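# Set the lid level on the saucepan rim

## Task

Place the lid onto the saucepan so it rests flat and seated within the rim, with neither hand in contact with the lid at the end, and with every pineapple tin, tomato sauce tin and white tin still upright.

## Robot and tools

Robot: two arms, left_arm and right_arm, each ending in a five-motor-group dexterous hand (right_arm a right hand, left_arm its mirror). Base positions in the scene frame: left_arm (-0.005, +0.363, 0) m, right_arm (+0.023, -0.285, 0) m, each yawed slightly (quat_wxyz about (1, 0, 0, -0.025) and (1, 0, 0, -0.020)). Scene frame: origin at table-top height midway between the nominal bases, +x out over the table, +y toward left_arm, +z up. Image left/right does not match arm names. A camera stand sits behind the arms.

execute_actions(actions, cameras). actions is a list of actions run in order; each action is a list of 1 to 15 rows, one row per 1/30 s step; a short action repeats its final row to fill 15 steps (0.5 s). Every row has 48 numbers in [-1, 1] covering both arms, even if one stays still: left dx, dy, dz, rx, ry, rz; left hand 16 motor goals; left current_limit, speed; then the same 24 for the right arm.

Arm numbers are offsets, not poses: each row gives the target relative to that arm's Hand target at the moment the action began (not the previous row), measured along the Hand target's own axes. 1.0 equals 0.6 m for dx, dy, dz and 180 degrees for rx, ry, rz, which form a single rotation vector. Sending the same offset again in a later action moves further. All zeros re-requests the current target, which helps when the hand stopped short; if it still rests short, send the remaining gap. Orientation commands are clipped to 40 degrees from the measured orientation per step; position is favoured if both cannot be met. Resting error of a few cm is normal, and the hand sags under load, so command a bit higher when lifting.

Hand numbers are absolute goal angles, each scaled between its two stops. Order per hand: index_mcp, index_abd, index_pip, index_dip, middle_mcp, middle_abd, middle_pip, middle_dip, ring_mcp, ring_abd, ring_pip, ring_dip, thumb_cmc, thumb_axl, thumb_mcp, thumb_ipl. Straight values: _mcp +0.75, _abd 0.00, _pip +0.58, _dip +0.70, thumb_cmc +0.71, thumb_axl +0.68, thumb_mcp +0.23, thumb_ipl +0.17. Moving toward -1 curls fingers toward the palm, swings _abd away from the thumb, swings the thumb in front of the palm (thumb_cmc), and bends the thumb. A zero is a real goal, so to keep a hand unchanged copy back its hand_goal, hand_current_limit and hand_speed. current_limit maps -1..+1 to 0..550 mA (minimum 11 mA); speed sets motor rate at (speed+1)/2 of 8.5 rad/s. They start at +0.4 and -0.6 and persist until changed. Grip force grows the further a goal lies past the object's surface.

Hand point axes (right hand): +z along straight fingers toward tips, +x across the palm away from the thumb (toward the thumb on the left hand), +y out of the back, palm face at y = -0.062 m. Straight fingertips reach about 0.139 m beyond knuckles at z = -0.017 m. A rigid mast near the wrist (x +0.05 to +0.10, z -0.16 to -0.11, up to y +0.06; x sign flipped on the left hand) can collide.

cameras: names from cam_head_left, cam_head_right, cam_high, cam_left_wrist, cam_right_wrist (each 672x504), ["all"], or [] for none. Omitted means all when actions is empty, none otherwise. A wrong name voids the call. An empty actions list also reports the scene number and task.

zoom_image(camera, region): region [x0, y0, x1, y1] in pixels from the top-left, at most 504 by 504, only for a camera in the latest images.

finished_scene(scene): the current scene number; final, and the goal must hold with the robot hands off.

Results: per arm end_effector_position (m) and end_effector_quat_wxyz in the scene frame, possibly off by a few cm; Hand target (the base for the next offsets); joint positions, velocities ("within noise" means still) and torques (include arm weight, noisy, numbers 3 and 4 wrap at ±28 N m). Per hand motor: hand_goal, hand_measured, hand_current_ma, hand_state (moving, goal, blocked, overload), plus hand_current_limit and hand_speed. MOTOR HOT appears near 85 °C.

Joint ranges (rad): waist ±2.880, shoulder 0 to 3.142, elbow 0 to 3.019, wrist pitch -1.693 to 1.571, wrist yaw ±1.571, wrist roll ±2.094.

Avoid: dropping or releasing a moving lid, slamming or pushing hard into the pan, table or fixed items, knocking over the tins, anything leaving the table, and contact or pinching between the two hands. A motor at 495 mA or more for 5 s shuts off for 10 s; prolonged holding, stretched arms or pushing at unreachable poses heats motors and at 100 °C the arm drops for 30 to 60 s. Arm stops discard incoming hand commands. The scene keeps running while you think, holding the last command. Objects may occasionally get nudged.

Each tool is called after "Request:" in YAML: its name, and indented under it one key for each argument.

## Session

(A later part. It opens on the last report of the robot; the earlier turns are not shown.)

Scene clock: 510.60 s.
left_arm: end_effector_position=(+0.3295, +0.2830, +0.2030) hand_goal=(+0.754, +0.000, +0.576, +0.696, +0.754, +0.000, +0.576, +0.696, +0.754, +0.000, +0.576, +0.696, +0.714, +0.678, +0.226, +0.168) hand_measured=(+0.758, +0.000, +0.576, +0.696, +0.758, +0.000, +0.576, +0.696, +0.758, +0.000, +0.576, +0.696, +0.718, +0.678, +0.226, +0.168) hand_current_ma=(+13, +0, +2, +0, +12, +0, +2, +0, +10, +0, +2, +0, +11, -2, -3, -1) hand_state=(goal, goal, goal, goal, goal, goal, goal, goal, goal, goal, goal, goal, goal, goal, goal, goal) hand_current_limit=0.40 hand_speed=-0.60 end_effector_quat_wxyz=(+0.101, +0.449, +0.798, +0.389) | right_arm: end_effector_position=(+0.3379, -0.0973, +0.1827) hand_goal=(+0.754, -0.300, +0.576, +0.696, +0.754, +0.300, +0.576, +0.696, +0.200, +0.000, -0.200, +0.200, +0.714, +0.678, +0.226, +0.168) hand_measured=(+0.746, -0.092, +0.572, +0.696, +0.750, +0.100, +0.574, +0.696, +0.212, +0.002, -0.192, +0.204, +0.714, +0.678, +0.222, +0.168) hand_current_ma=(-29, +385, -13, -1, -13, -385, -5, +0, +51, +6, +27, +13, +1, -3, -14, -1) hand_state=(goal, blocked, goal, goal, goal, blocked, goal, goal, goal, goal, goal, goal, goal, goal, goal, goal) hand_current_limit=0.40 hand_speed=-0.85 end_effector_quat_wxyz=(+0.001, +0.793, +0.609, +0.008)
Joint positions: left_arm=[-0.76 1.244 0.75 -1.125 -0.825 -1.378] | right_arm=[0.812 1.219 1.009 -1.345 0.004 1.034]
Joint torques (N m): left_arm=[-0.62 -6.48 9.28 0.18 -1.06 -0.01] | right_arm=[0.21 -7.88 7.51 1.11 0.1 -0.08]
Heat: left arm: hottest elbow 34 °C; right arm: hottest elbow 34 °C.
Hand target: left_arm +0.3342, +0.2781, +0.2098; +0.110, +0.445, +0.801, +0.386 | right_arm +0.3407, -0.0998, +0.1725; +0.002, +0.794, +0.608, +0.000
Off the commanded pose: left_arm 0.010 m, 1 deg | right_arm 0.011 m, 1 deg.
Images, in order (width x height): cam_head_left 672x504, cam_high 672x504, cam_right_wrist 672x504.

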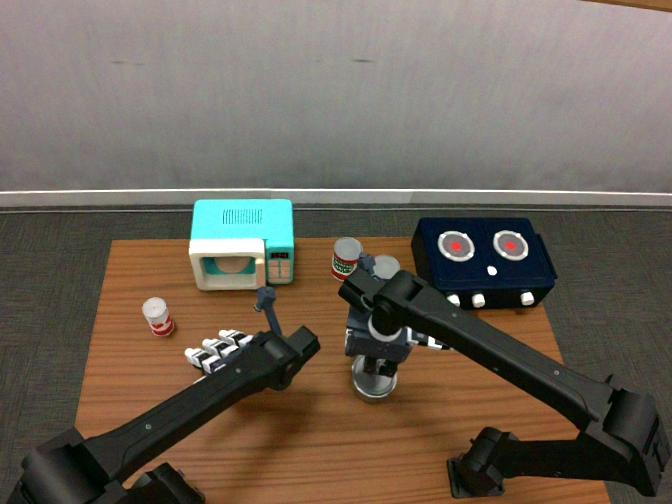

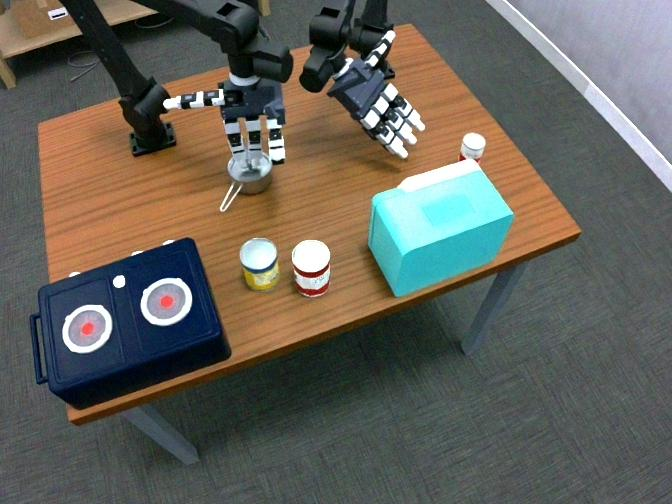

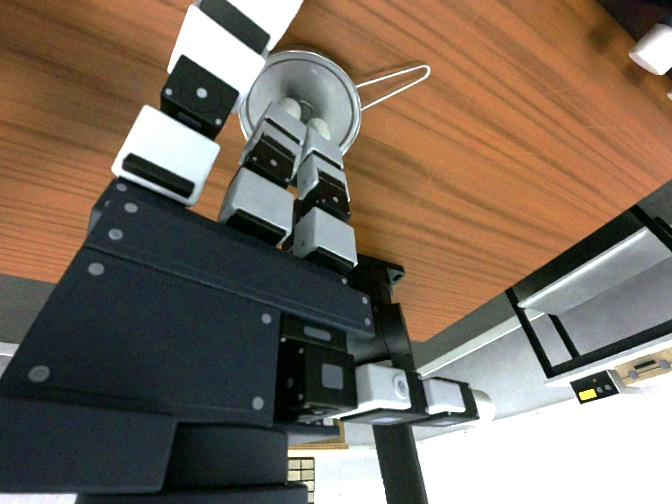

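Request:
execute_actions:
  actions:
    - [[0,0,0,0,0,0,0.754,0,0.576,0.696,0.754,0,0.576,0.696,0.754,0,0.576,0.696,0.714,0.678,0.226,0.168,0.4,-0.6,0,0,-0.008,0,0,0,0.754,0.04,0.576,0.696,0.754,-0.04,0.576,0.696,0.2,0,-0.2,0.2,0.714,0.678,0.226,0.168,0.4,-0.85]]
    - [[0,0,0,0,0,0,0.754,0,0.576,0.696,0.754,0,0.576,0.696,0.754,0,0.576,0.696,0.714,0.678,0.226,0.168,0.4,-0.6,0,0,0,0,0,0,0.754,0.04,0.576,0.696,0.754,-0.04,0.576,0.696,0.2,0,-0.2,0.2,0.714,0.678,0.226,0.168,0.4,-0.85]]
  cameras: ["cam_head_left","cam_high","cam_right_wrist"]

Request:
zoom_image:
  camera: "cam_right_wrist"
  region: [220, 20, 390, 170]

Request:
zoom_image:
  camera: "cam_high"
  region: [215, 145, 285, 215]

Scene clock: 526.83 s.
left_arm: end_effector_position=(+0.3295, +0.2830, +0.2030) hand_goal=(+0.754, +0.000, +0.576, +0.696, +0.754, +0.000, +0.576, +0.696, +0.754, +0.000, +0.576, +0.696, +0.714, +0.678, +0.226, +0.168) hand_measured=(+0.758, +0.000, +0.576, +0.696, +0.758, +0.000, +0.576, +0.696, +0.758, +0.000, +0.576, +0.696, +0.718, +0.678, +0.226, +0.168) hand_current_ma=(+13, +0, +2, +0, +12, +0, +2, +0, +10, +0, +2, +0, +11, -2, -3, -1) hand_state=(goal, goal, goal, goal, goal, goal, goal, goal, goal, goal, goal, goal, goal, goal, goal, goal) hand_current_limit=0.40 hand_speed=-0.60 end_effector_quat_wxyz=(+0.101, +0.449, +0.798, +0.389) | right_arm: end_effector_position=(+0.3379, -0.0973, +0.1827) hand_goal=(+0.754, +0.040, +0.576, +0.696, +0.754, -0.040, +0.576, +0.696, +0.200, +0.000, -0.200, +0.200, +0.714, +0.678, +0.226, +0.168) hand_measured=(+0.748, +0.036, +0.572, +0.696, +0.750, -0.036, +0.574, +0.696, +0.212, +0.002, -0.192, +0.204, +0.714, +0.678, +0.222, +0.168) hand_current_ma=(-20, -11, -13, -1, -13, +11, -5, +0, +51, +6, +27, +13, +1, -3, -14, -1) hand_state=(goal, goal, goal, goal, goal, goal, goal, goal, goal, goal, goal, goal, goal, goal, goal, goal) hand_current_limit=0.40 hand_speed=-0.85 end_effector_quat_wxyz=(+0.001, +0.793, +0.609, +0.008)
Joint positions: left_arm=[-0.76 1.244 0.75 -1.125 -0.825 -1.378] | right_arm=[0.812 1.219 1.009 -1.345 0.004 1.034]
Joint torques (N m): left_arm=[-0.73 -6.71 9.33 0.18 -1.07 -0.02] | right_arm=[0.44 -8.23 8.42 0.46 0.1 -0.08]
Heat: left arm: hottest elbow 34 °C; right arm: hottest elbow 33 °C.
Hand target: left_arm +0.3342, +0.2781, +0.2098; +0.110, +0.445, +0.801, +0.386 | right_arm +0.3406, -0.0997, +0.1774; +0.002, +0.794, +0.608, +0.000
Off the commanded pose: left_arm 0.010 m, 1 deg | right_arm 0.006 m, 1 deg.
Images, in order (width x height): cam_head_left 672x504, cam_high 672x504, cam_right_wrist 672x504.

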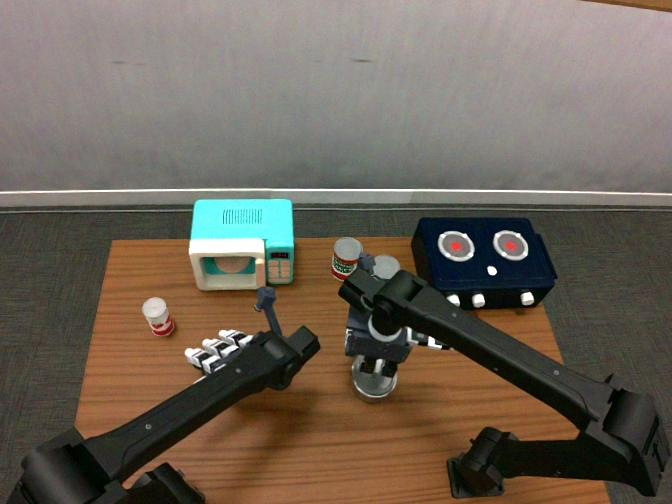

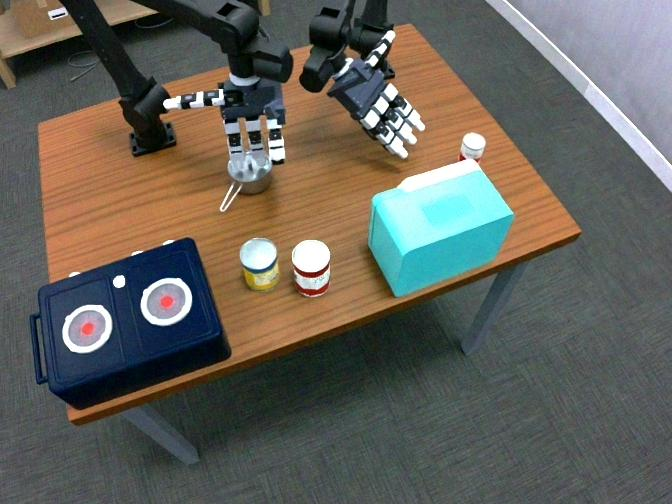

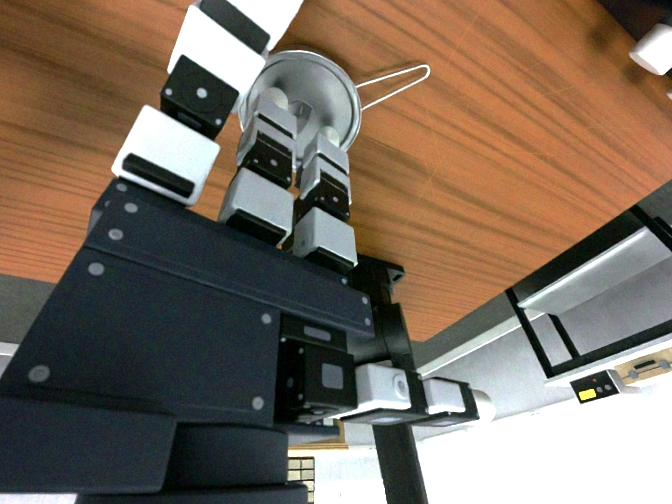

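Scaled by 2.965.

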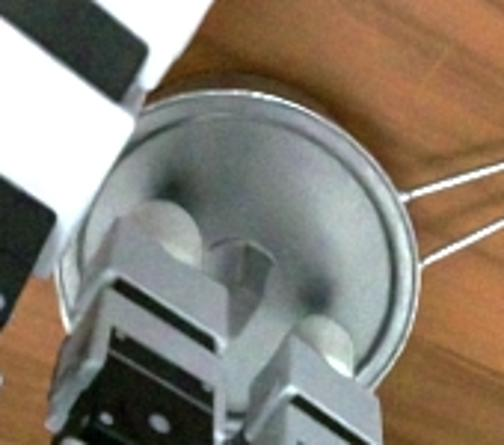

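Scaled by 7.200.

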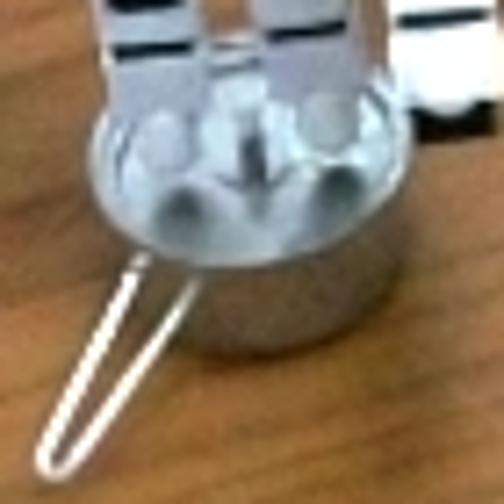

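Request:
execute_actions:
  actions:
    - [[0,0,0,0,0,0,0.754,0,0.576,0.696,0.754,0,0.576,0.696,0.754,0,0.576,0.696,0.714,0.678,0.226,0.168,0.4,-0.6,0,0.01,-0.12,0,0,0,0.754,0.04,0.576,0.696,0.754,-0.04,0.576,0.696,0.2,0,-0.2,0.2,0.714,0.678,0.226,0.168,0.4,-0.85]]
    - [[0,0,0,0,0,0,0.754,0,0.576,0.696,0.754,0,0.576,0.696,0.754,0,0.576,0.696,0.714,0.678,0.226,0.168,0.4,-0.6,0,0,-0.08,0,0,0,0.754,0.04,0.576,0.696,0.754,-0.04,0.576,0.696,0.2,0,-0.2,0.2,0.714,0.678,0.226,0.168,0.4,-0.85]]
  cameras: ["cam_head_left","cam_high","cam_right_wrist"]

Request:
zoom_image:
  camera: "cam_right_wrist"
  region: [220, 20, 390, 170]

Request:
zoom_image:
  camera: "cam_high"
  region: [215, 145, 285, 215]

Request:
zoom_image:
  camera: "cam_head_left"
  region: [320, 310, 430, 420]

Scene clock: 542.33 s.
left_arm: end_effector_position=(+0.3295, +0.2830, +0.2030) hand_goal=(+0.754, +0.000, +0.576, +0.696, +0.754, +0.000, +0.576, +0.696, +0.754, +0.000, +0.576, +0.696, +0.714, +0.678, +0.226, +0.168) hand_measured=(+0.758, +0.000, +0.576, +0.696, +0.758, +0.000, +0.576, +0.696, +0.758, +0.000, +0.576, +0.696, +0.718, +0.678, +0.226, +0.168) hand_current_ma=(+13, +0, +2, +0, +12, +0, +2, +0, +10, +0, +2, +0, +11, -2, -3, -1) hand_state=(goal, goal, goal, goal, goal, goal, goal, goal, goal, goal, goal, goal, goal, goal, goal, goal) hand_current_limit=0.40 hand_speed=-0.60 end_effector_quat_wxyz=(+0.101, +0.449, +0.798, +0.389) | right_arm: end_effector_position=(+0.3368, -0.1044, +0.2786) hand_goal=(+0.754, +0.040, +0.576, +0.696, +0.754, -0.040, +0.576, +0.696, +0.200, +0.000, -0.200, +0.200, +0.714, +0.678, +0.226, +0.168) hand_measured=(+0.750, +0.038, +0.572, +0.696, +0.752, -0.038, +0.574, +0.696, +0.212, +0.002, -0.192, +0.204, +0.714, +0.678, +0.222, +0.168) hand_current_ma=(-13, -8, -12, -1, -10, +8, -5, +0, +51, +6, +27, +13, +1, -3, -15, -1) hand_state=(goal, goal, goal, goal, goal, goal, goal, goal, goal, goal, goal, goal, goal, goal, goal, goal) hand_current_limit=0.40 hand_speed=-0.85 end_effector_quat_wxyz=(+0.004, +0.793, +0.609, -0.018)
Joint positions: left_arm=[-0.76 1.244 0.75 -1.125 -0.825 -1.378] | right_arm=[0.799 1.217 1.262 -1.653 0.004 1.021]
Joint torques (N m): left_arm=[-0.73 -6.65 9.32 0.18 -1.07 -0.01] | right_arm=[0.38 -9.17 12.57 -0.18 0.09 -0.06]
Heat: left arm: hottest elbow 34 °C; right arm: hottest elbow 33 °C.
Hand target: left_arm +0.3342, +0.2781, +0.2098; +0.110, +0.445, +0.801, +0.386 | right_arm +0.3461, -0.1010, +0.2973; +0.002, +0.794, +0.608, +0.000
Off the commanded pose: left_arm 0.010 m, 1 deg | right_arm 0.021 m, 2 deg.
Images, in order (width x height): cam_head_left 672x504, cam_high 672x504, cam_right_wrist 672x504.

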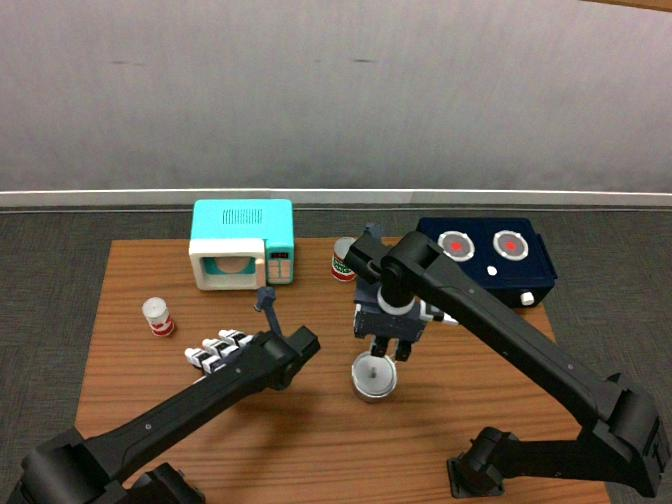

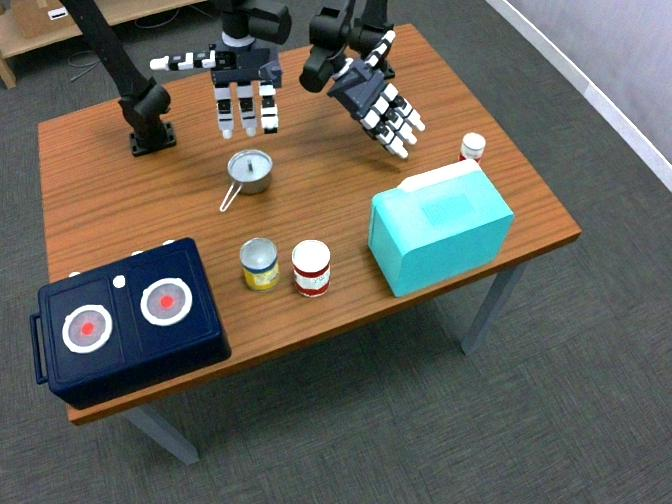

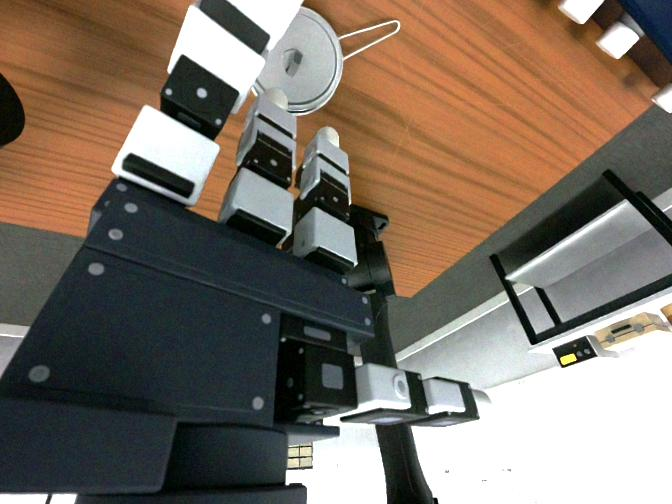

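Scaled by 2.965.

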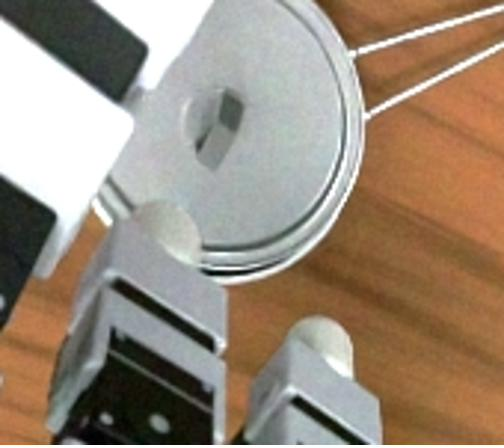

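Scaled by 7.200.

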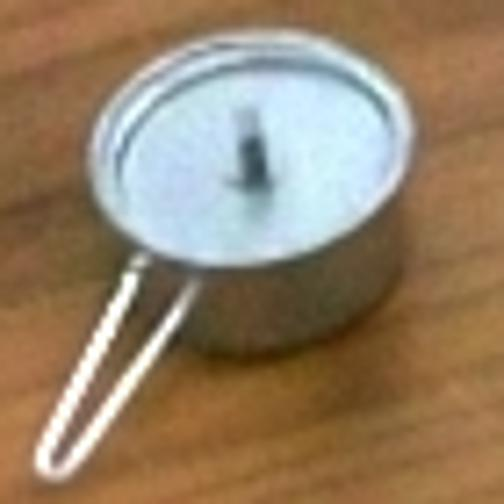

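Scaled by 4.582.

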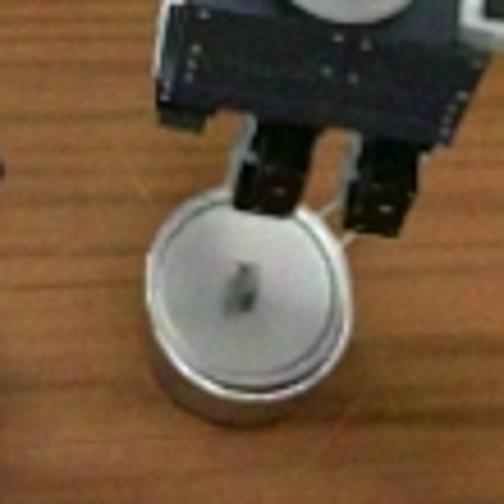

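Request:
execute_actions:
  actions:
    - [[0,0,0,0,0,0,0.754,0,0.576,0.696,0.754,0,0.576,0.696,0.754,0,0.576,0.696,0.714,0.678,0.226,0.168,0.4,-0.6,-0.08,0.02,0,0,0,0,0.754,0.04,0.576,0.696,0.754,-0.04,0.576,0.696,0.2,0,-0.2,0.2,0.714,0.678,0.226,0.168,0.4,-0.85]]
    - [[0,0,0,0,0,0,0.754,0,0.576,0.696,0.754,0,0.576,0.696,0.754,0,0.576,0.696,0.714,0.678,0.226,0.168,0.4,-0.6,-0.08,0.02,0,0,0,0,0.754,0.04,0.576,0.696,0.754,-0.04,0.576,0.696,0.2,0,-0.2,0.2,0.714,0.678,0.226,0.168,0.4,-0.85]]
  cameras: ["cam_head_left","cam_head_right","cam_high","cam_right_wrist"]

Request:
zoom_image:
  camera: "cam_right_wrist"
  region: [160, 0, 360, 150]

Request:
zoom_image:
  camera: "cam_high"
  region: [220, 145, 280, 200]

Request:
zoom_image:
  camera: "cam_head_left"
  region: [345, 345, 405, 405]

Request:
zoom_image:
  camera: "cam_head_right"
  region: [345, 345, 405, 405]

Scene clock: 559.40 s.
left_arm: end_effector_position=(+0.3295, +0.2830, +0.2030) hand_goal=(+0.754, +0.000, +0.576, +0.696, +0.754, +0.000, +0.576, +0.696, +0.754, +0.000, +0.576, +0.696, +0.714, +0.678, +0.226, +0.168) hand_measured=(+0.758, +0.000, +0.576, +0.696, +0.758, +0.000, +0.576, +0.696, +0.758, +0.000, +0.576, +0.696, +0.718, +0.678, +0.226, +0.168) hand_current_ma=(+13, +0, +2, +0, +12, +0, +2, +0, +10, +0, +2, +0, +11, -2, -3, -1) hand_state=(goal, goal, goal, goal, goal, goal, goal, goal, goal, goal, goal, goal, goal, goal, goal, goal) hand_current_limit=0.40 hand_speed=-0.60 end_effector_quat_wxyz=(+0.101, +0.449, +0.798, +0.389) | right_arm: end_effector_position=(+0.3463, -0.1959, +0.2976) hand_goal=(+0.754, +0.040, +0.576, +0.696, +0.754, -0.040, +0.576, +0.696, +0.200, +0.000, -0.200, +0.200, +0.714, +0.678, +0.226, +0.168) hand_measured=(+0.752, +0.038, +0.572, +0.696, +0.752, -0.038, +0.574, +0.696, +0.212, +0.002, -0.192, +0.204, +0.714, +0.678, +0.222, +0.168) hand_current_ma=(-10, -8, -11, -1, -8, +7, -5, +0, +51, +6, +27, +13, +1, -3, -15, -1) hand_state=(goal, goal, goal, goal, goal, goal, goal, goal, goal, goal, goal, goal, goal, goal, goal, goal) hand_current_limit=0.40 hand_speed=-0.85 end_effector_quat_wxyz=(+0.004, +0.794, +0.608, +0.003)
Joint positions: left_arm=[-0.76 1.244 0.75 -1.125 -0.825 -1.378] | right_arm=[0.538 1.072 1.2 -1.692 0.007 0.762]
Joint torques (N m): left_arm=[-0.5 -6.65 9.37 0.17 -1.08 -0.02] | right_arm=[0.15 -7.36 8.46 0.01 -0.03 -0.1]
Heat: left arm: hottest elbow 34 °C; right arm: hottest elbow 34 °C.
Hand target: left_arm +0.3342, +0.2781, +0.2098; +0.110, +0.445, +0.801, +0.386 | right_arm +0.3442, -0.2000, +0.2975; +0.002, +0.794, +0.608, +0.000
Off the commanded pose: left_arm 0.010 m, 1 deg | right_arm 0.005 m, 0 deg.
Images, in order (width x height): cam_head_left 672x504, cam_head_right 672x504, cam_high 672x504, cam_right_wrist 672x504.

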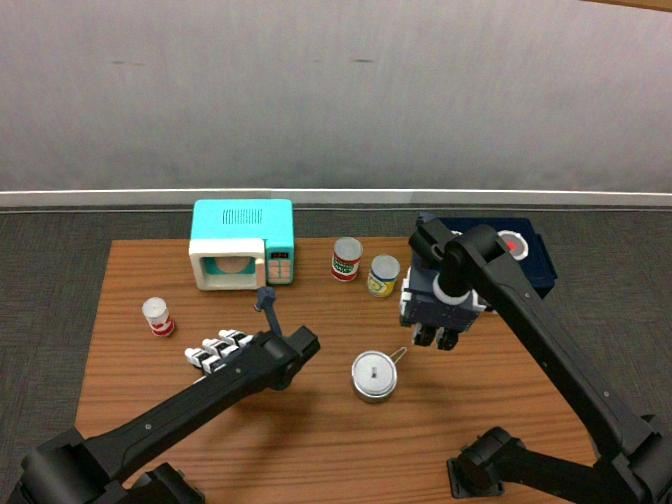

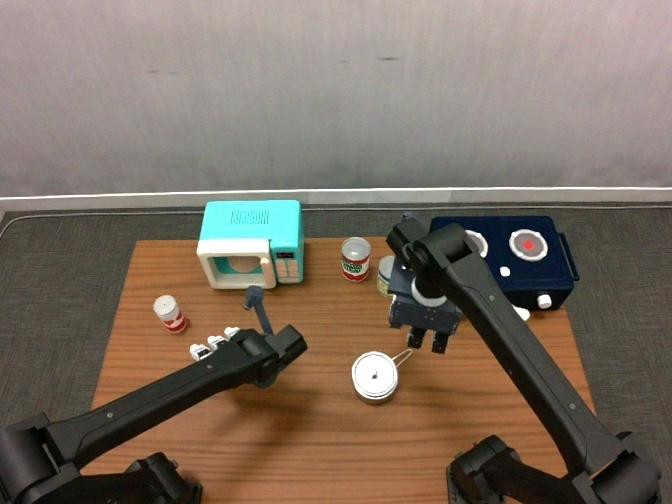

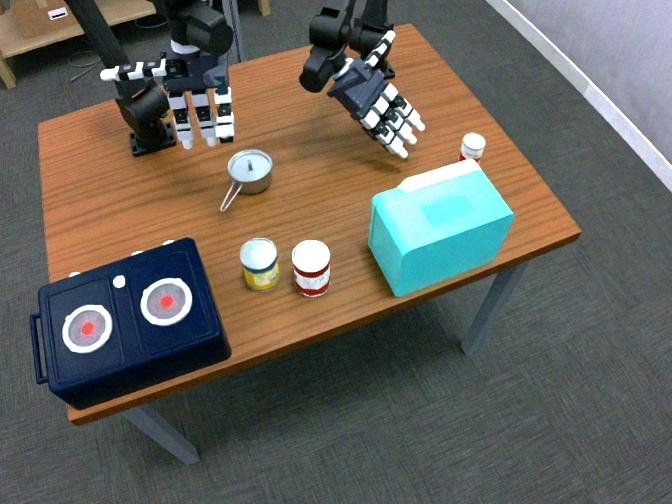

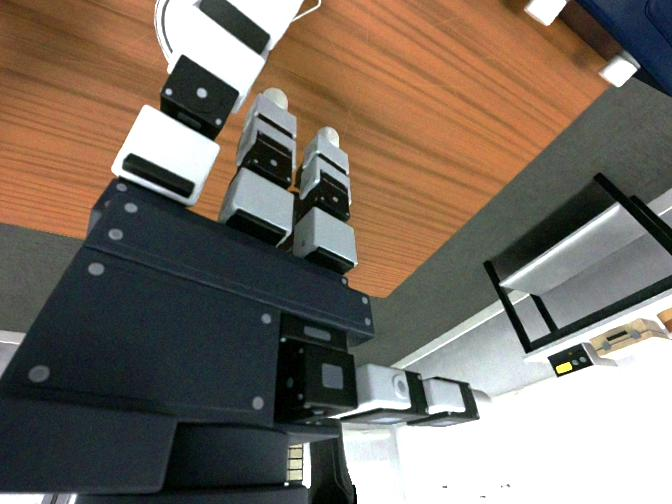

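Scaled by 2.520.

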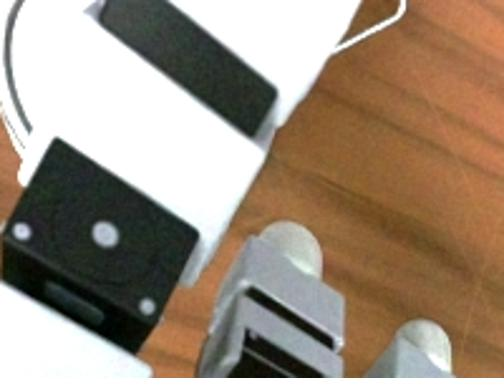

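Scaled by 8.400.

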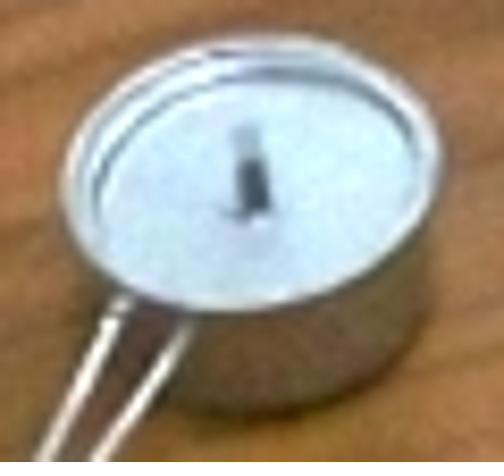

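Scaled by 8.400.

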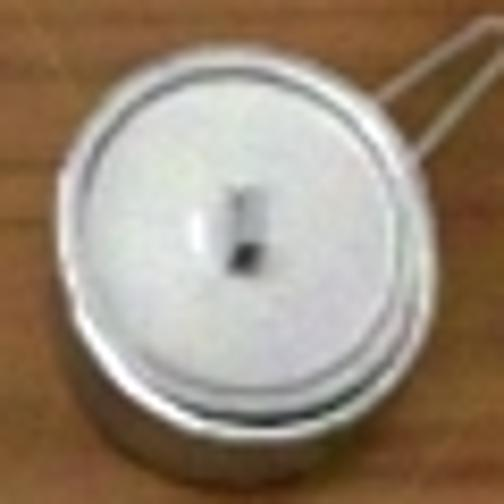

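Scaled by 8.400.

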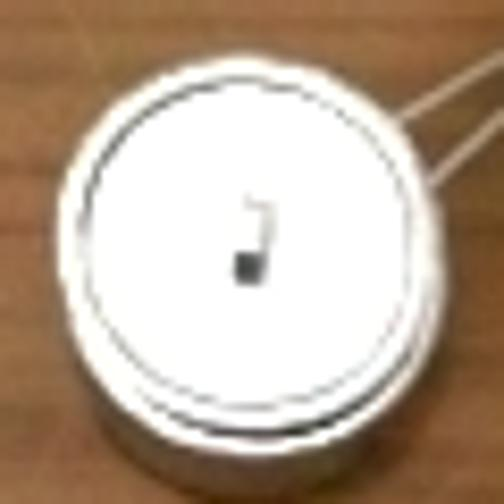

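Request:
execute_actions:
  actions:
    - [[0,0,0,0,0,0,0.754,0,0.576,0.696,0.754,0,0.576,0.696,0.754,0,0.576,0.696,0.714,0.678,0.226,0.168,0.4,-0.6,0.087,-0.026,0,0,0,0,0.754,0.04,0.576,0.696,0.754,-0.04,0.576,0.696,0.2,0,-0.2,0.2,0.714,0.678,0.226,0.168,0.4,-0.85]]
    - [[0,0,0,0,0,0,0.754,0,0.576,0.696,0.754,0,0.576,0.696,0.754,0,0.576,0.696,0.714,0.678,0.226,0.168,0.4,-0.6,0.087,-0.026,0,0,0,0,0.754,0.04,0.576,0.696,0.754,-0.04,0.576,0.696,0.2,0,-0.2,0.2,0.714,0.678,0.226,0.168,0.4,-0.85]]
    - [[0,0,0,0,0,0,0.754,0,0.576,0.696,0.754,0,0.576,0.696,0.754,0,0.576,0.696,0.714,0.678,0.226,0.168,0.4,-0.6,0,0,0.16,0,0,0,0.754,0.04,0.576,0.696,0.754,-0.04,0.576,0.696,0.2,0,-0.2,0.2,0.714,0.678,0.226,0.168,0.4,-0.85]]
  cameras: ["cam_head_left","cam_high","cam_right_wrist"]

Request:
zoom_image:
  camera: "cam_right_wrist"
  region: [220, 20, 390, 170]

Request:
zoom_image:
  camera: "cam_high"
  region: [215, 135, 285, 205]

Scene clock: 597.93 s.
left_arm: end_effector_position=(+0.3295, +0.2830, +0.2030) hand_goal=(+0.754, +0.000, +0.576, +0.696, +0.754, +0.000, +0.576, +0.696, +0.754, +0.000, +0.576, +0.696, +0.714, +0.678, +0.226, +0.168) hand_measured=(+0.758, +0.000, +0.576, +0.696, +0.758, +0.000, +0.576, +0.696, +0.758, +0.000, +0.576, +0.696, +0.718, +0.678, +0.226, +0.168) hand_current_ma=(+13, +0, +2, +0, +12, +0, +2, +0, +10, +0, +2, +0, +11, -2, -3, -1) hand_state=(goal, goal, goal, goal, goal, goal, goal, goal, goal, goal, goal, goal, goal, goal, goal, goal) hand_current_limit=0.40 hand_speed=-0.60 end_effector_quat_wxyz=(+0.101, +0.449, +0.798, +0.389) | right_arm: end_effector_position=(+0.3396, -0.0930, +0.2026) hand_goal=(+0.754, +0.040, +0.576, +0.696, +0.754, -0.040, +0.576, +0.696, +0.200, +0.000, -0.200, +0.200, +0.714, +0.678, +0.226, +0.168) hand_measured=(+0.752, +0.038, +0.574, +0.696, +0.752, -0.038, +0.574, +0.696, +0.212, +0.002, -0.194, +0.204, +0.714, +0.678, +0.222, +0.168) hand_current_ma=(-8, -5, -10, -1, -7, +6, -5, +0, +46, +5, +24, +13, +1, -3, -15, -1) hand_state=(goal, goal, goal, goal, goal, goal, goal, goal, goal, goal, goal, goal, goal, goal, goal, goal) hand_current_limit=0.40 hand_speed=-0.85 end_effector_quat_wxyz=(+0.000, +0.792, +0.610, -0.002)
Joint positions: left_arm=[-0.76 1.244 0.75 -1.125 -0.825 -1.378] | right_arm=[0.816 1.233 1.075 -1.418 0 1.035]
Joint torques (N m): left_arm=[-0.85 -7 9.39 0.13 -1.05 -0.01] | right_arm=[1.55 -9.05 8.57 0.85 0.24 0.06]
Heat: left arm: hottest elbow 35 °C; right arm: hottest elbow 33 °C.
Hand target: left_arm +0.3342, +0.2781, +0.2098; +0.110, +0.445, +0.801, +0.386 | right_arm +0.3415, -0.0913, +0.2012; +0.002, +0.794, +0.608, +0.000
Off the commanded pose: left_arm 0.010 m, 1 deg | right_arm 0.003 m, 0 deg.
Images, in order (width x height): cam_head_left 672x504, cam_high 672x504, cam_right_wrist 672x504.

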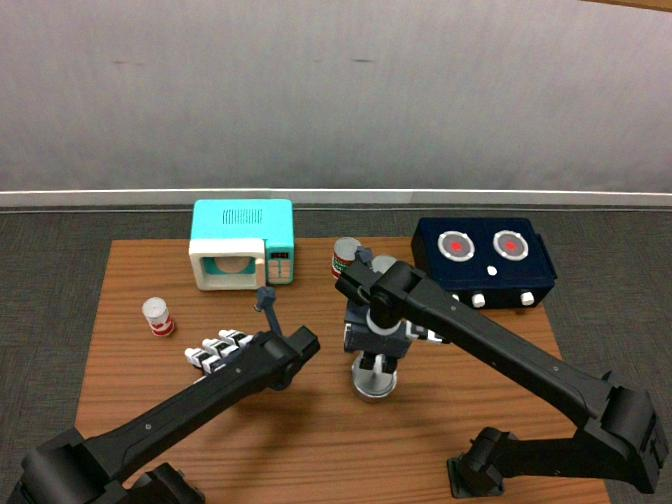

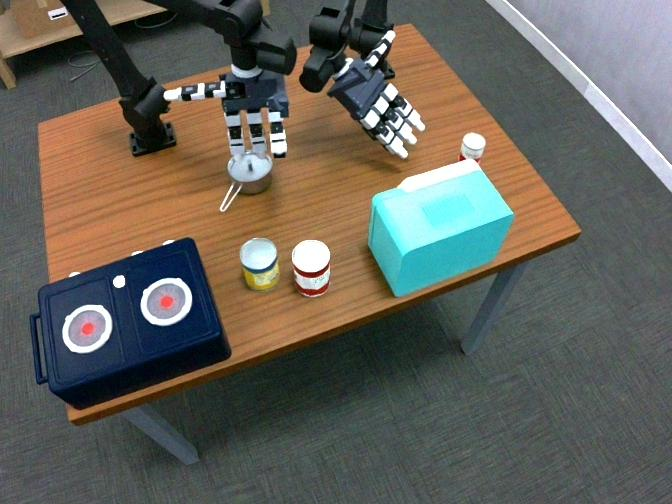

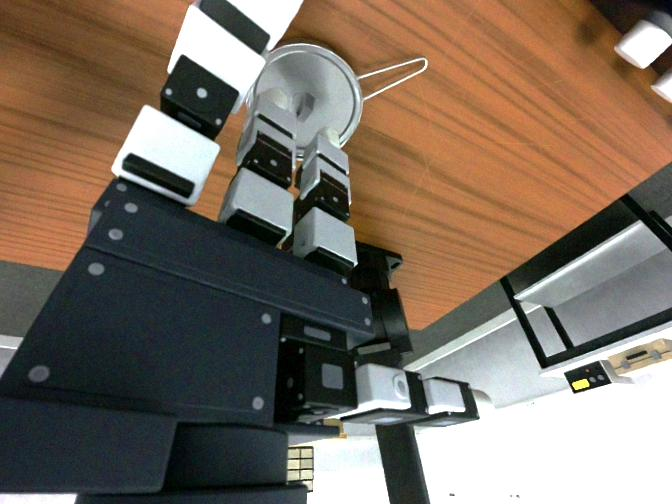

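Scaled by 2.965.

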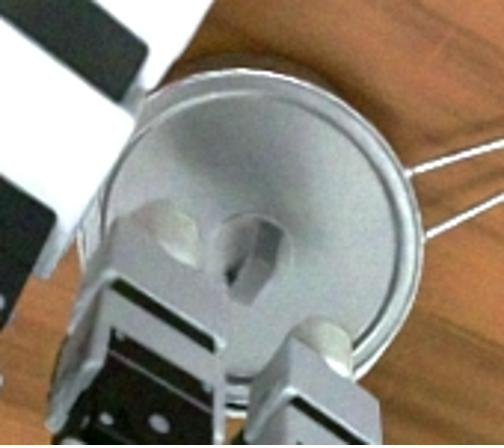

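Scaled by 7.200.

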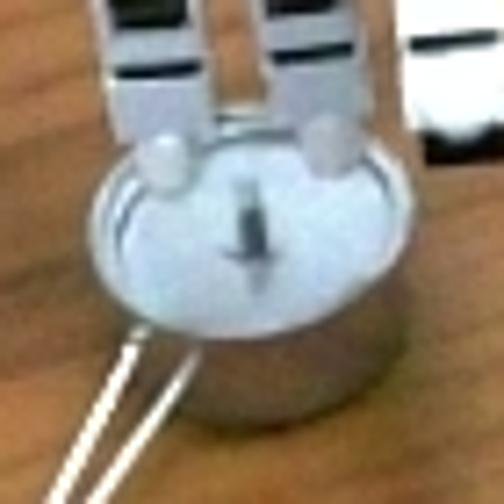

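Request:
execute_actions:
  actions:
    - [[0,0,0,0,0,0,0.754,0,0.576,0.696,0.754,0,0.576,0.696,0.754,0,0.576,0.696,0.714,0.678,0.226,0.168,0.4,-0.6,-0.012,0,0.034,0,0,0,0.754,0.04,0.576,0.696,0.754,-0.04,0.576,0.696,0.2,0,-0.2,0.2,0.714,0.678,0.226,0.168,0.4,-0.85]]
    - [[0,0,0,0,0,0,0.754,0,0.576,0.696,0.754,0,0.576,0.696,0.754,0,0.576,0.696,0.714,0.678,0.226,0.168,0.4,-0.6,0,0,0,0,0,0,0.754,-0.3,0.576,0.696,0.754,0.3,0.576,0.696,0.2,0,-0.2,0.2,0.714,0.678,0.226,0.168,0.4,-0.85]]
    - [[0,0,0,0,0,0,0.754,0,0.576,0.696,0.754,0,0.576,0.696,0.754,0,0.576,0.696,0.714,0.678,0.226,0.168,0.4,-0.6,0,0,0,0,0,0,0.754,-0.3,0.576,0.696,0.754,0.3,0.576,0.696,0.2,0,-0.2,0.2,0.714,0.678,0.226,0.168,0.4,-0.85]]
  cameras: ["cam_head_left","cam_high","cam_right_wrist"]

Request:
zoom_image:
  camera: "cam_right_wrist"
  region: [220, 20, 390, 170]

Request:
zoom_image:
  camera: "cam_high"
  region: [215, 135, 285, 205]

Request:
zoom_image:
  camera: "cam_head_left"
  region: [345, 345, 405, 405]

Scene clock: 622.80 s.
left_arm: end_effector_position=(+0.3295, +0.2830, +0.2030) hand_goal=(+0.754, +0.000, +0.576, +0.696, +0.754, +0.000, +0.576, +0.696, +0.754, +0.000, +0.576, +0.696, +0.714, +0.678, +0.226, +0.168) hand_measured=(+0.758, +0.000, +0.576, +0.696, +0.758, +0.000, +0.576, +0.696, +0.758, +0.000, +0.576, +0.696, +0.718, +0.678, +0.226, +0.168) hand_current_ma=(+13, +0, +2, +0, +12, +0, +2, +0, +10, +0, +2, +0, +11, -2, -3, -1) hand_state=(goal, goal, goal, goal, goal, goal, goal, goal, goal, goal, goal, goal, goal, goal, goal, goal) hand_current_limit=0.40 hand_speed=-0.60 end_effector_quat_wxyz=(+0.101, +0.449, +0.798, +0.389) | right_arm: end_effector_position=(+0.3365, -0.0962, +0.1817) hand_goal=(+0.754, -0.300, +0.576, +0.696, +0.754, +0.300, +0.576, +0.696, +0.200, +0.000, -0.200, +0.200, +0.714, +0.678, +0.226, +0.168) hand_measured=(+0.752, -0.096, +0.574, +0.696, +0.752, +0.094, +0.574, +0.696, +0.212, +0.002, -0.194, +0.204, +0.714, +0.678, +0.222, +0.168) hand_current_ma=(-8, +385, -10, -1, -7, -385, -5, +0, +46, +5, +24, +13, +1, -3, -15, -1) hand_state=(goal, blocked, goal, goal, goal, blocked, goal, goal, goal, goal, goal, goal, goal, goal, goal, goal) hand_current_limit=0.40 hand_speed=-0.85 end_effector_quat_wxyz=(+0.001, +0.792, +0.610, -0.003)
Joint positions: left_arm=[-0.76 1.244 0.75 -1.125 -0.825 -1.378] | right_arm=[0.816 1.233 1.019 -1.364 0 1.035]
Joint torques (N m): left_arm=[-0.56 -6.48 9.33 0.17 -1.08 -0.02] | right_arm=[0.32 -9.41 8.17 0.77 0.25 -0.04]
Heat: left arm: hottest elbow 35 °C; right arm: hottest elbow 33 °C.
Hand target: left_arm +0.3342, +0.2781, +0.2098; +0.110, +0.445, +0.801, +0.386 | right_arm +0.3397, -0.0983, +0.1809; +0.002, +0.794, +0.608, +0.000
Off the commanded pose: left_arm 0.010 m, 1 deg | right_arm 0.004 m, 1 deg.
Images, in order (width x height): cam_head_left 672x504, cam_high 672x504, cam_right_wrist 672x504.

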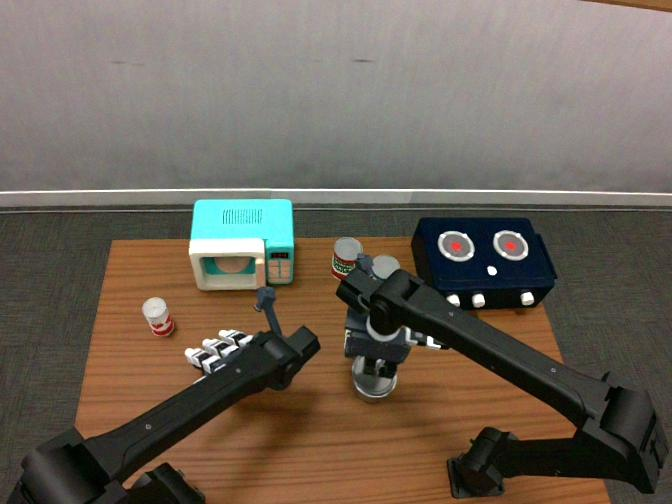

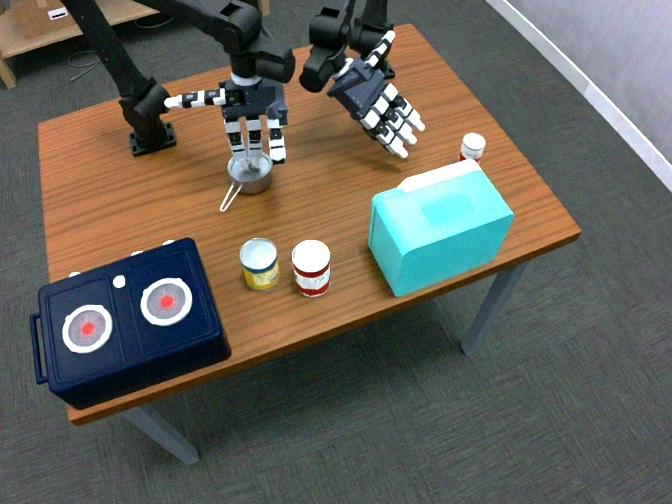

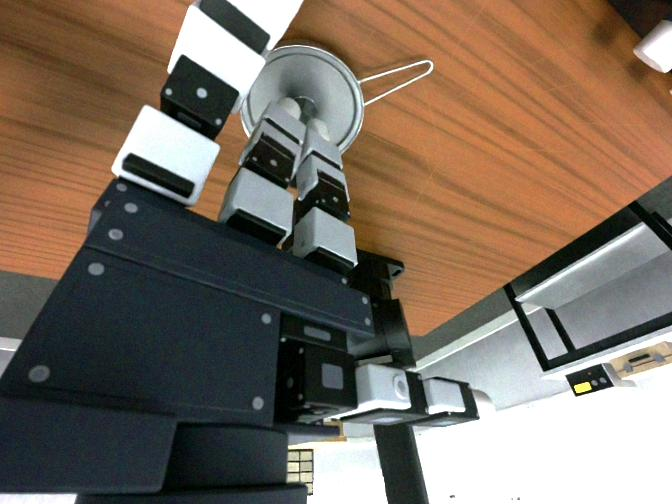

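Scaled by 2.965.

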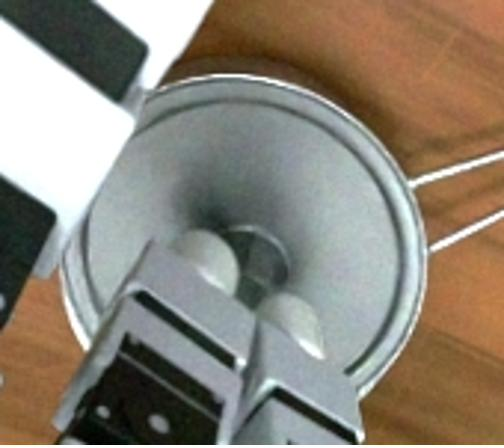

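Scaled by 7.200.

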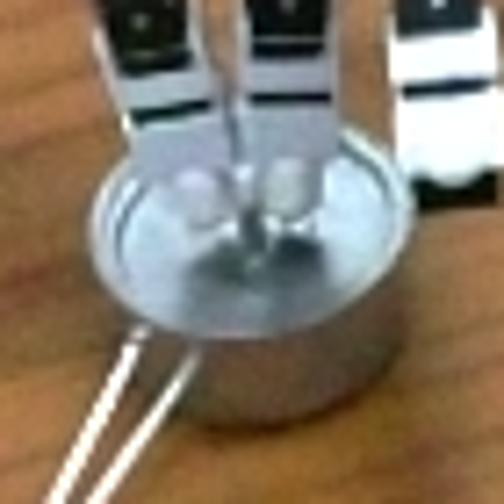

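Scaled by 8.400.

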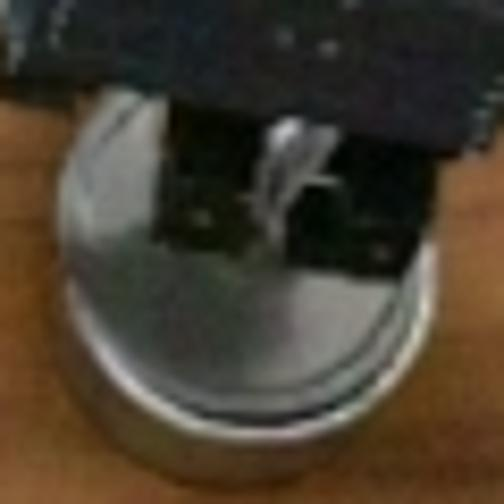

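Request:
execute_actions:
  actions:
    - [[0,0,0,0,0,0,0.754,0,0.576,0.696,0.754,0,0.576,0.696,0.754,0,0.576,0.696,0.714,0.678,0.226,0.168,0.4,-0.6,-0.009,-0.0148,-0.004,0,0,0,0.754,-0.3,0.576,0.696,0.754,0.3,0.576,0.696,0.2,0,-0.2,0.2,0.714,0.678,0.226,0.168,0.4,-0.85]]
  cameras: ["cam_head_left","cam_high","cam_right_wrist"]

Request:
zoom_image:
  camera: "cam_right_wrist"
  region: [220, 20, 390, 170]

Request:
zoom_image:
  camera: "cam_high"
  region: [215, 135, 285, 205]

Request:
zoom_image:
  camera: "cam_head_left"
  region: [345, 345, 405, 405]

Scene clock: 635.00 s.
left_arm: end_effector_position=(+0.3295, +0.2830, +0.2030) hand_goal=(+0.754, +0.000, +0.576, +0.696, +0.754, +0.000, +0.576, +0.696, +0.754, +0.000, +0.576, +0.696, +0.714, +0.678, +0.226, +0.168) hand_measured=(+0.758, +0.000, +0.576, +0.696, +0.758, +0.000, +0.576, +0.696, +0.758, +0.000, +0.576, +0.696, +0.718, +0.678, +0.226, +0.168) hand_current_ma=(+13, +0, +2, +0, +12, +0, +2, +0, +10, +0, +2, +0, +11, -2, -3, -1) hand_state=(goal, goal, goal, goal, goal, goal, goal, goal, goal, goal, goal, goal, goal, goal, goal, goal) hand_current_limit=0.40 hand_speed=-0.60 end_effector_quat_wxyz=(+0.101, +0.449, +0.798, +0.389) | right_arm: end_effector_position=(+0.3337, -0.0990, +0.1817) hand_goal=(+0.754, -0.300, +0.576, +0.696, +0.754, +0.300, +0.576, +0.696, +0.200, +0.000, -0.200, +0.200, +0.714, +0.678, +0.226, +0.168) hand_measured=(+0.752, -0.098, +0.574, +0.696, +0.752, +0.094, +0.574, +0.696, +0.212, +0.002, -0.194, +0.204, +0.714, +0.678, +0.222, +0.168) hand_current_ma=(-9, +385, -10, -1, -9, -385, -5, +0, +46, +5, +24, +13, +1, -3, -15, -1) hand_state=(goal, blocked, goal, goal, goal, blocked, goal, goal, goal, goal, goal, goal, goal, goal, goal, goal) hand_current_limit=0.40 hand_speed=-0.85 end_effector_quat_wxyz=(+0.000, +0.793, +0.610, -0.002)
Joint positions: left_arm=[-0.76 1.244 0.75 -1.125 -0.825 -1.378] | right_arm=[0.816 1.221 1.009 -1.364 0 1.036]
Joint torques (N m): left_arm=[-0.62 -6.48 9.4 0.14 -1.07 -0.01] | right_arm=[1.67 -10.34 7.75 0.32 0.24 0.08]
Heat: left arm: hottest elbow 35 °C; right arm: hottest elbow 33 °C.
Hand target: left_arm +0.3342, +0.2781, +0.2098; +0.110, +0.445, +0.801, +0.386 | right_arm +0.3298, -0.1012, +0.1833; +0.002, +0.794, +0.608, +0.000
Off the commanded pose: left_arm 0.010 m, 1 deg | right_arm 0.005 m, 0 deg.
Images, in order (width x height): cam_head_left 672x504, cam_high 672x504, cam_right_wrist 672x504.

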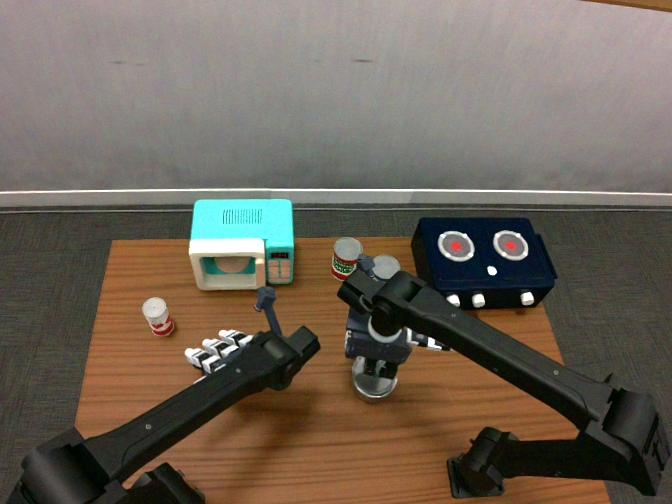

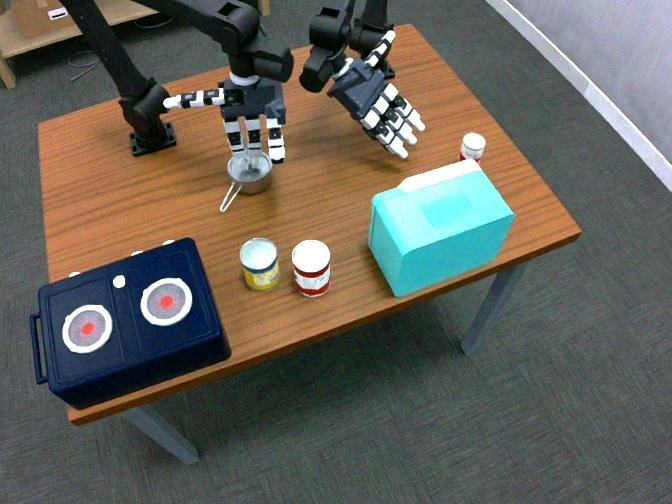

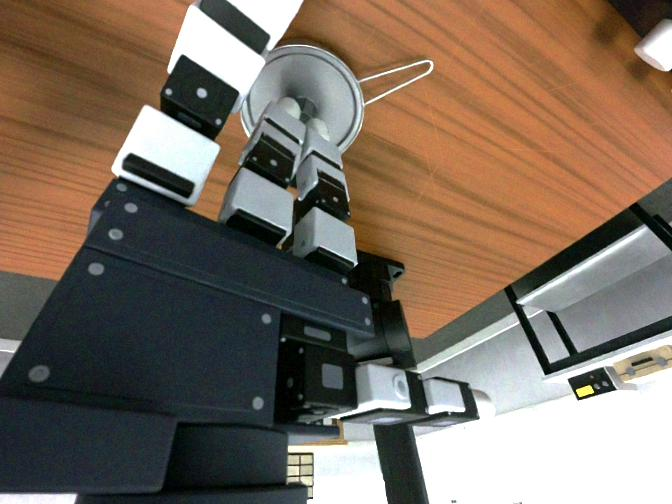

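Scaled by 2.965.

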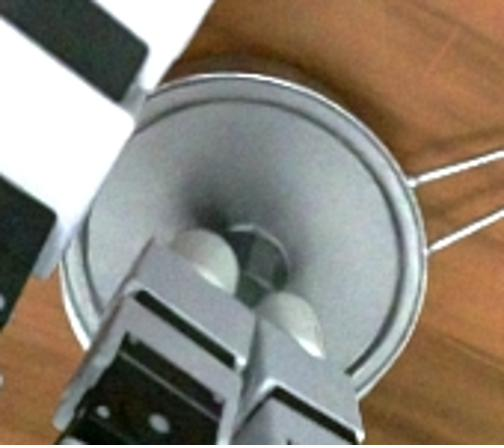

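Scaled by 7.200.

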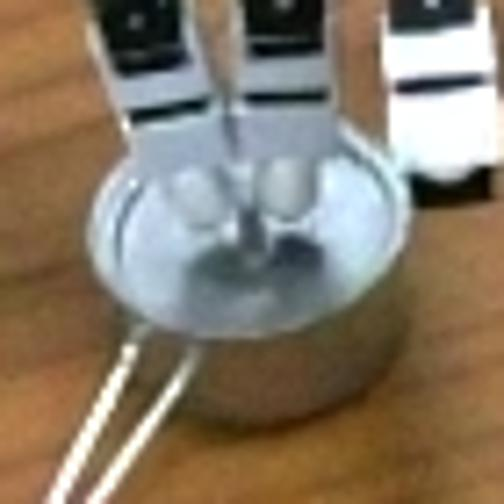

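Scaled by 8.400.

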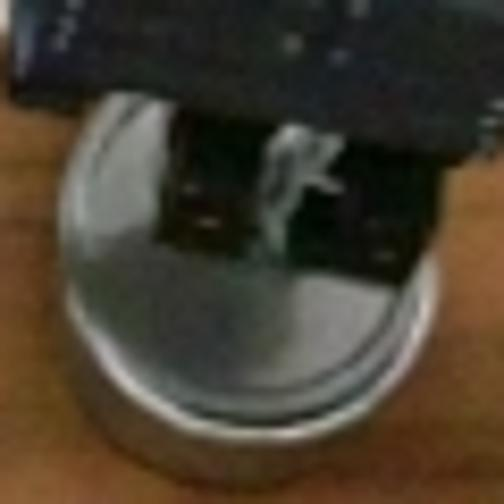

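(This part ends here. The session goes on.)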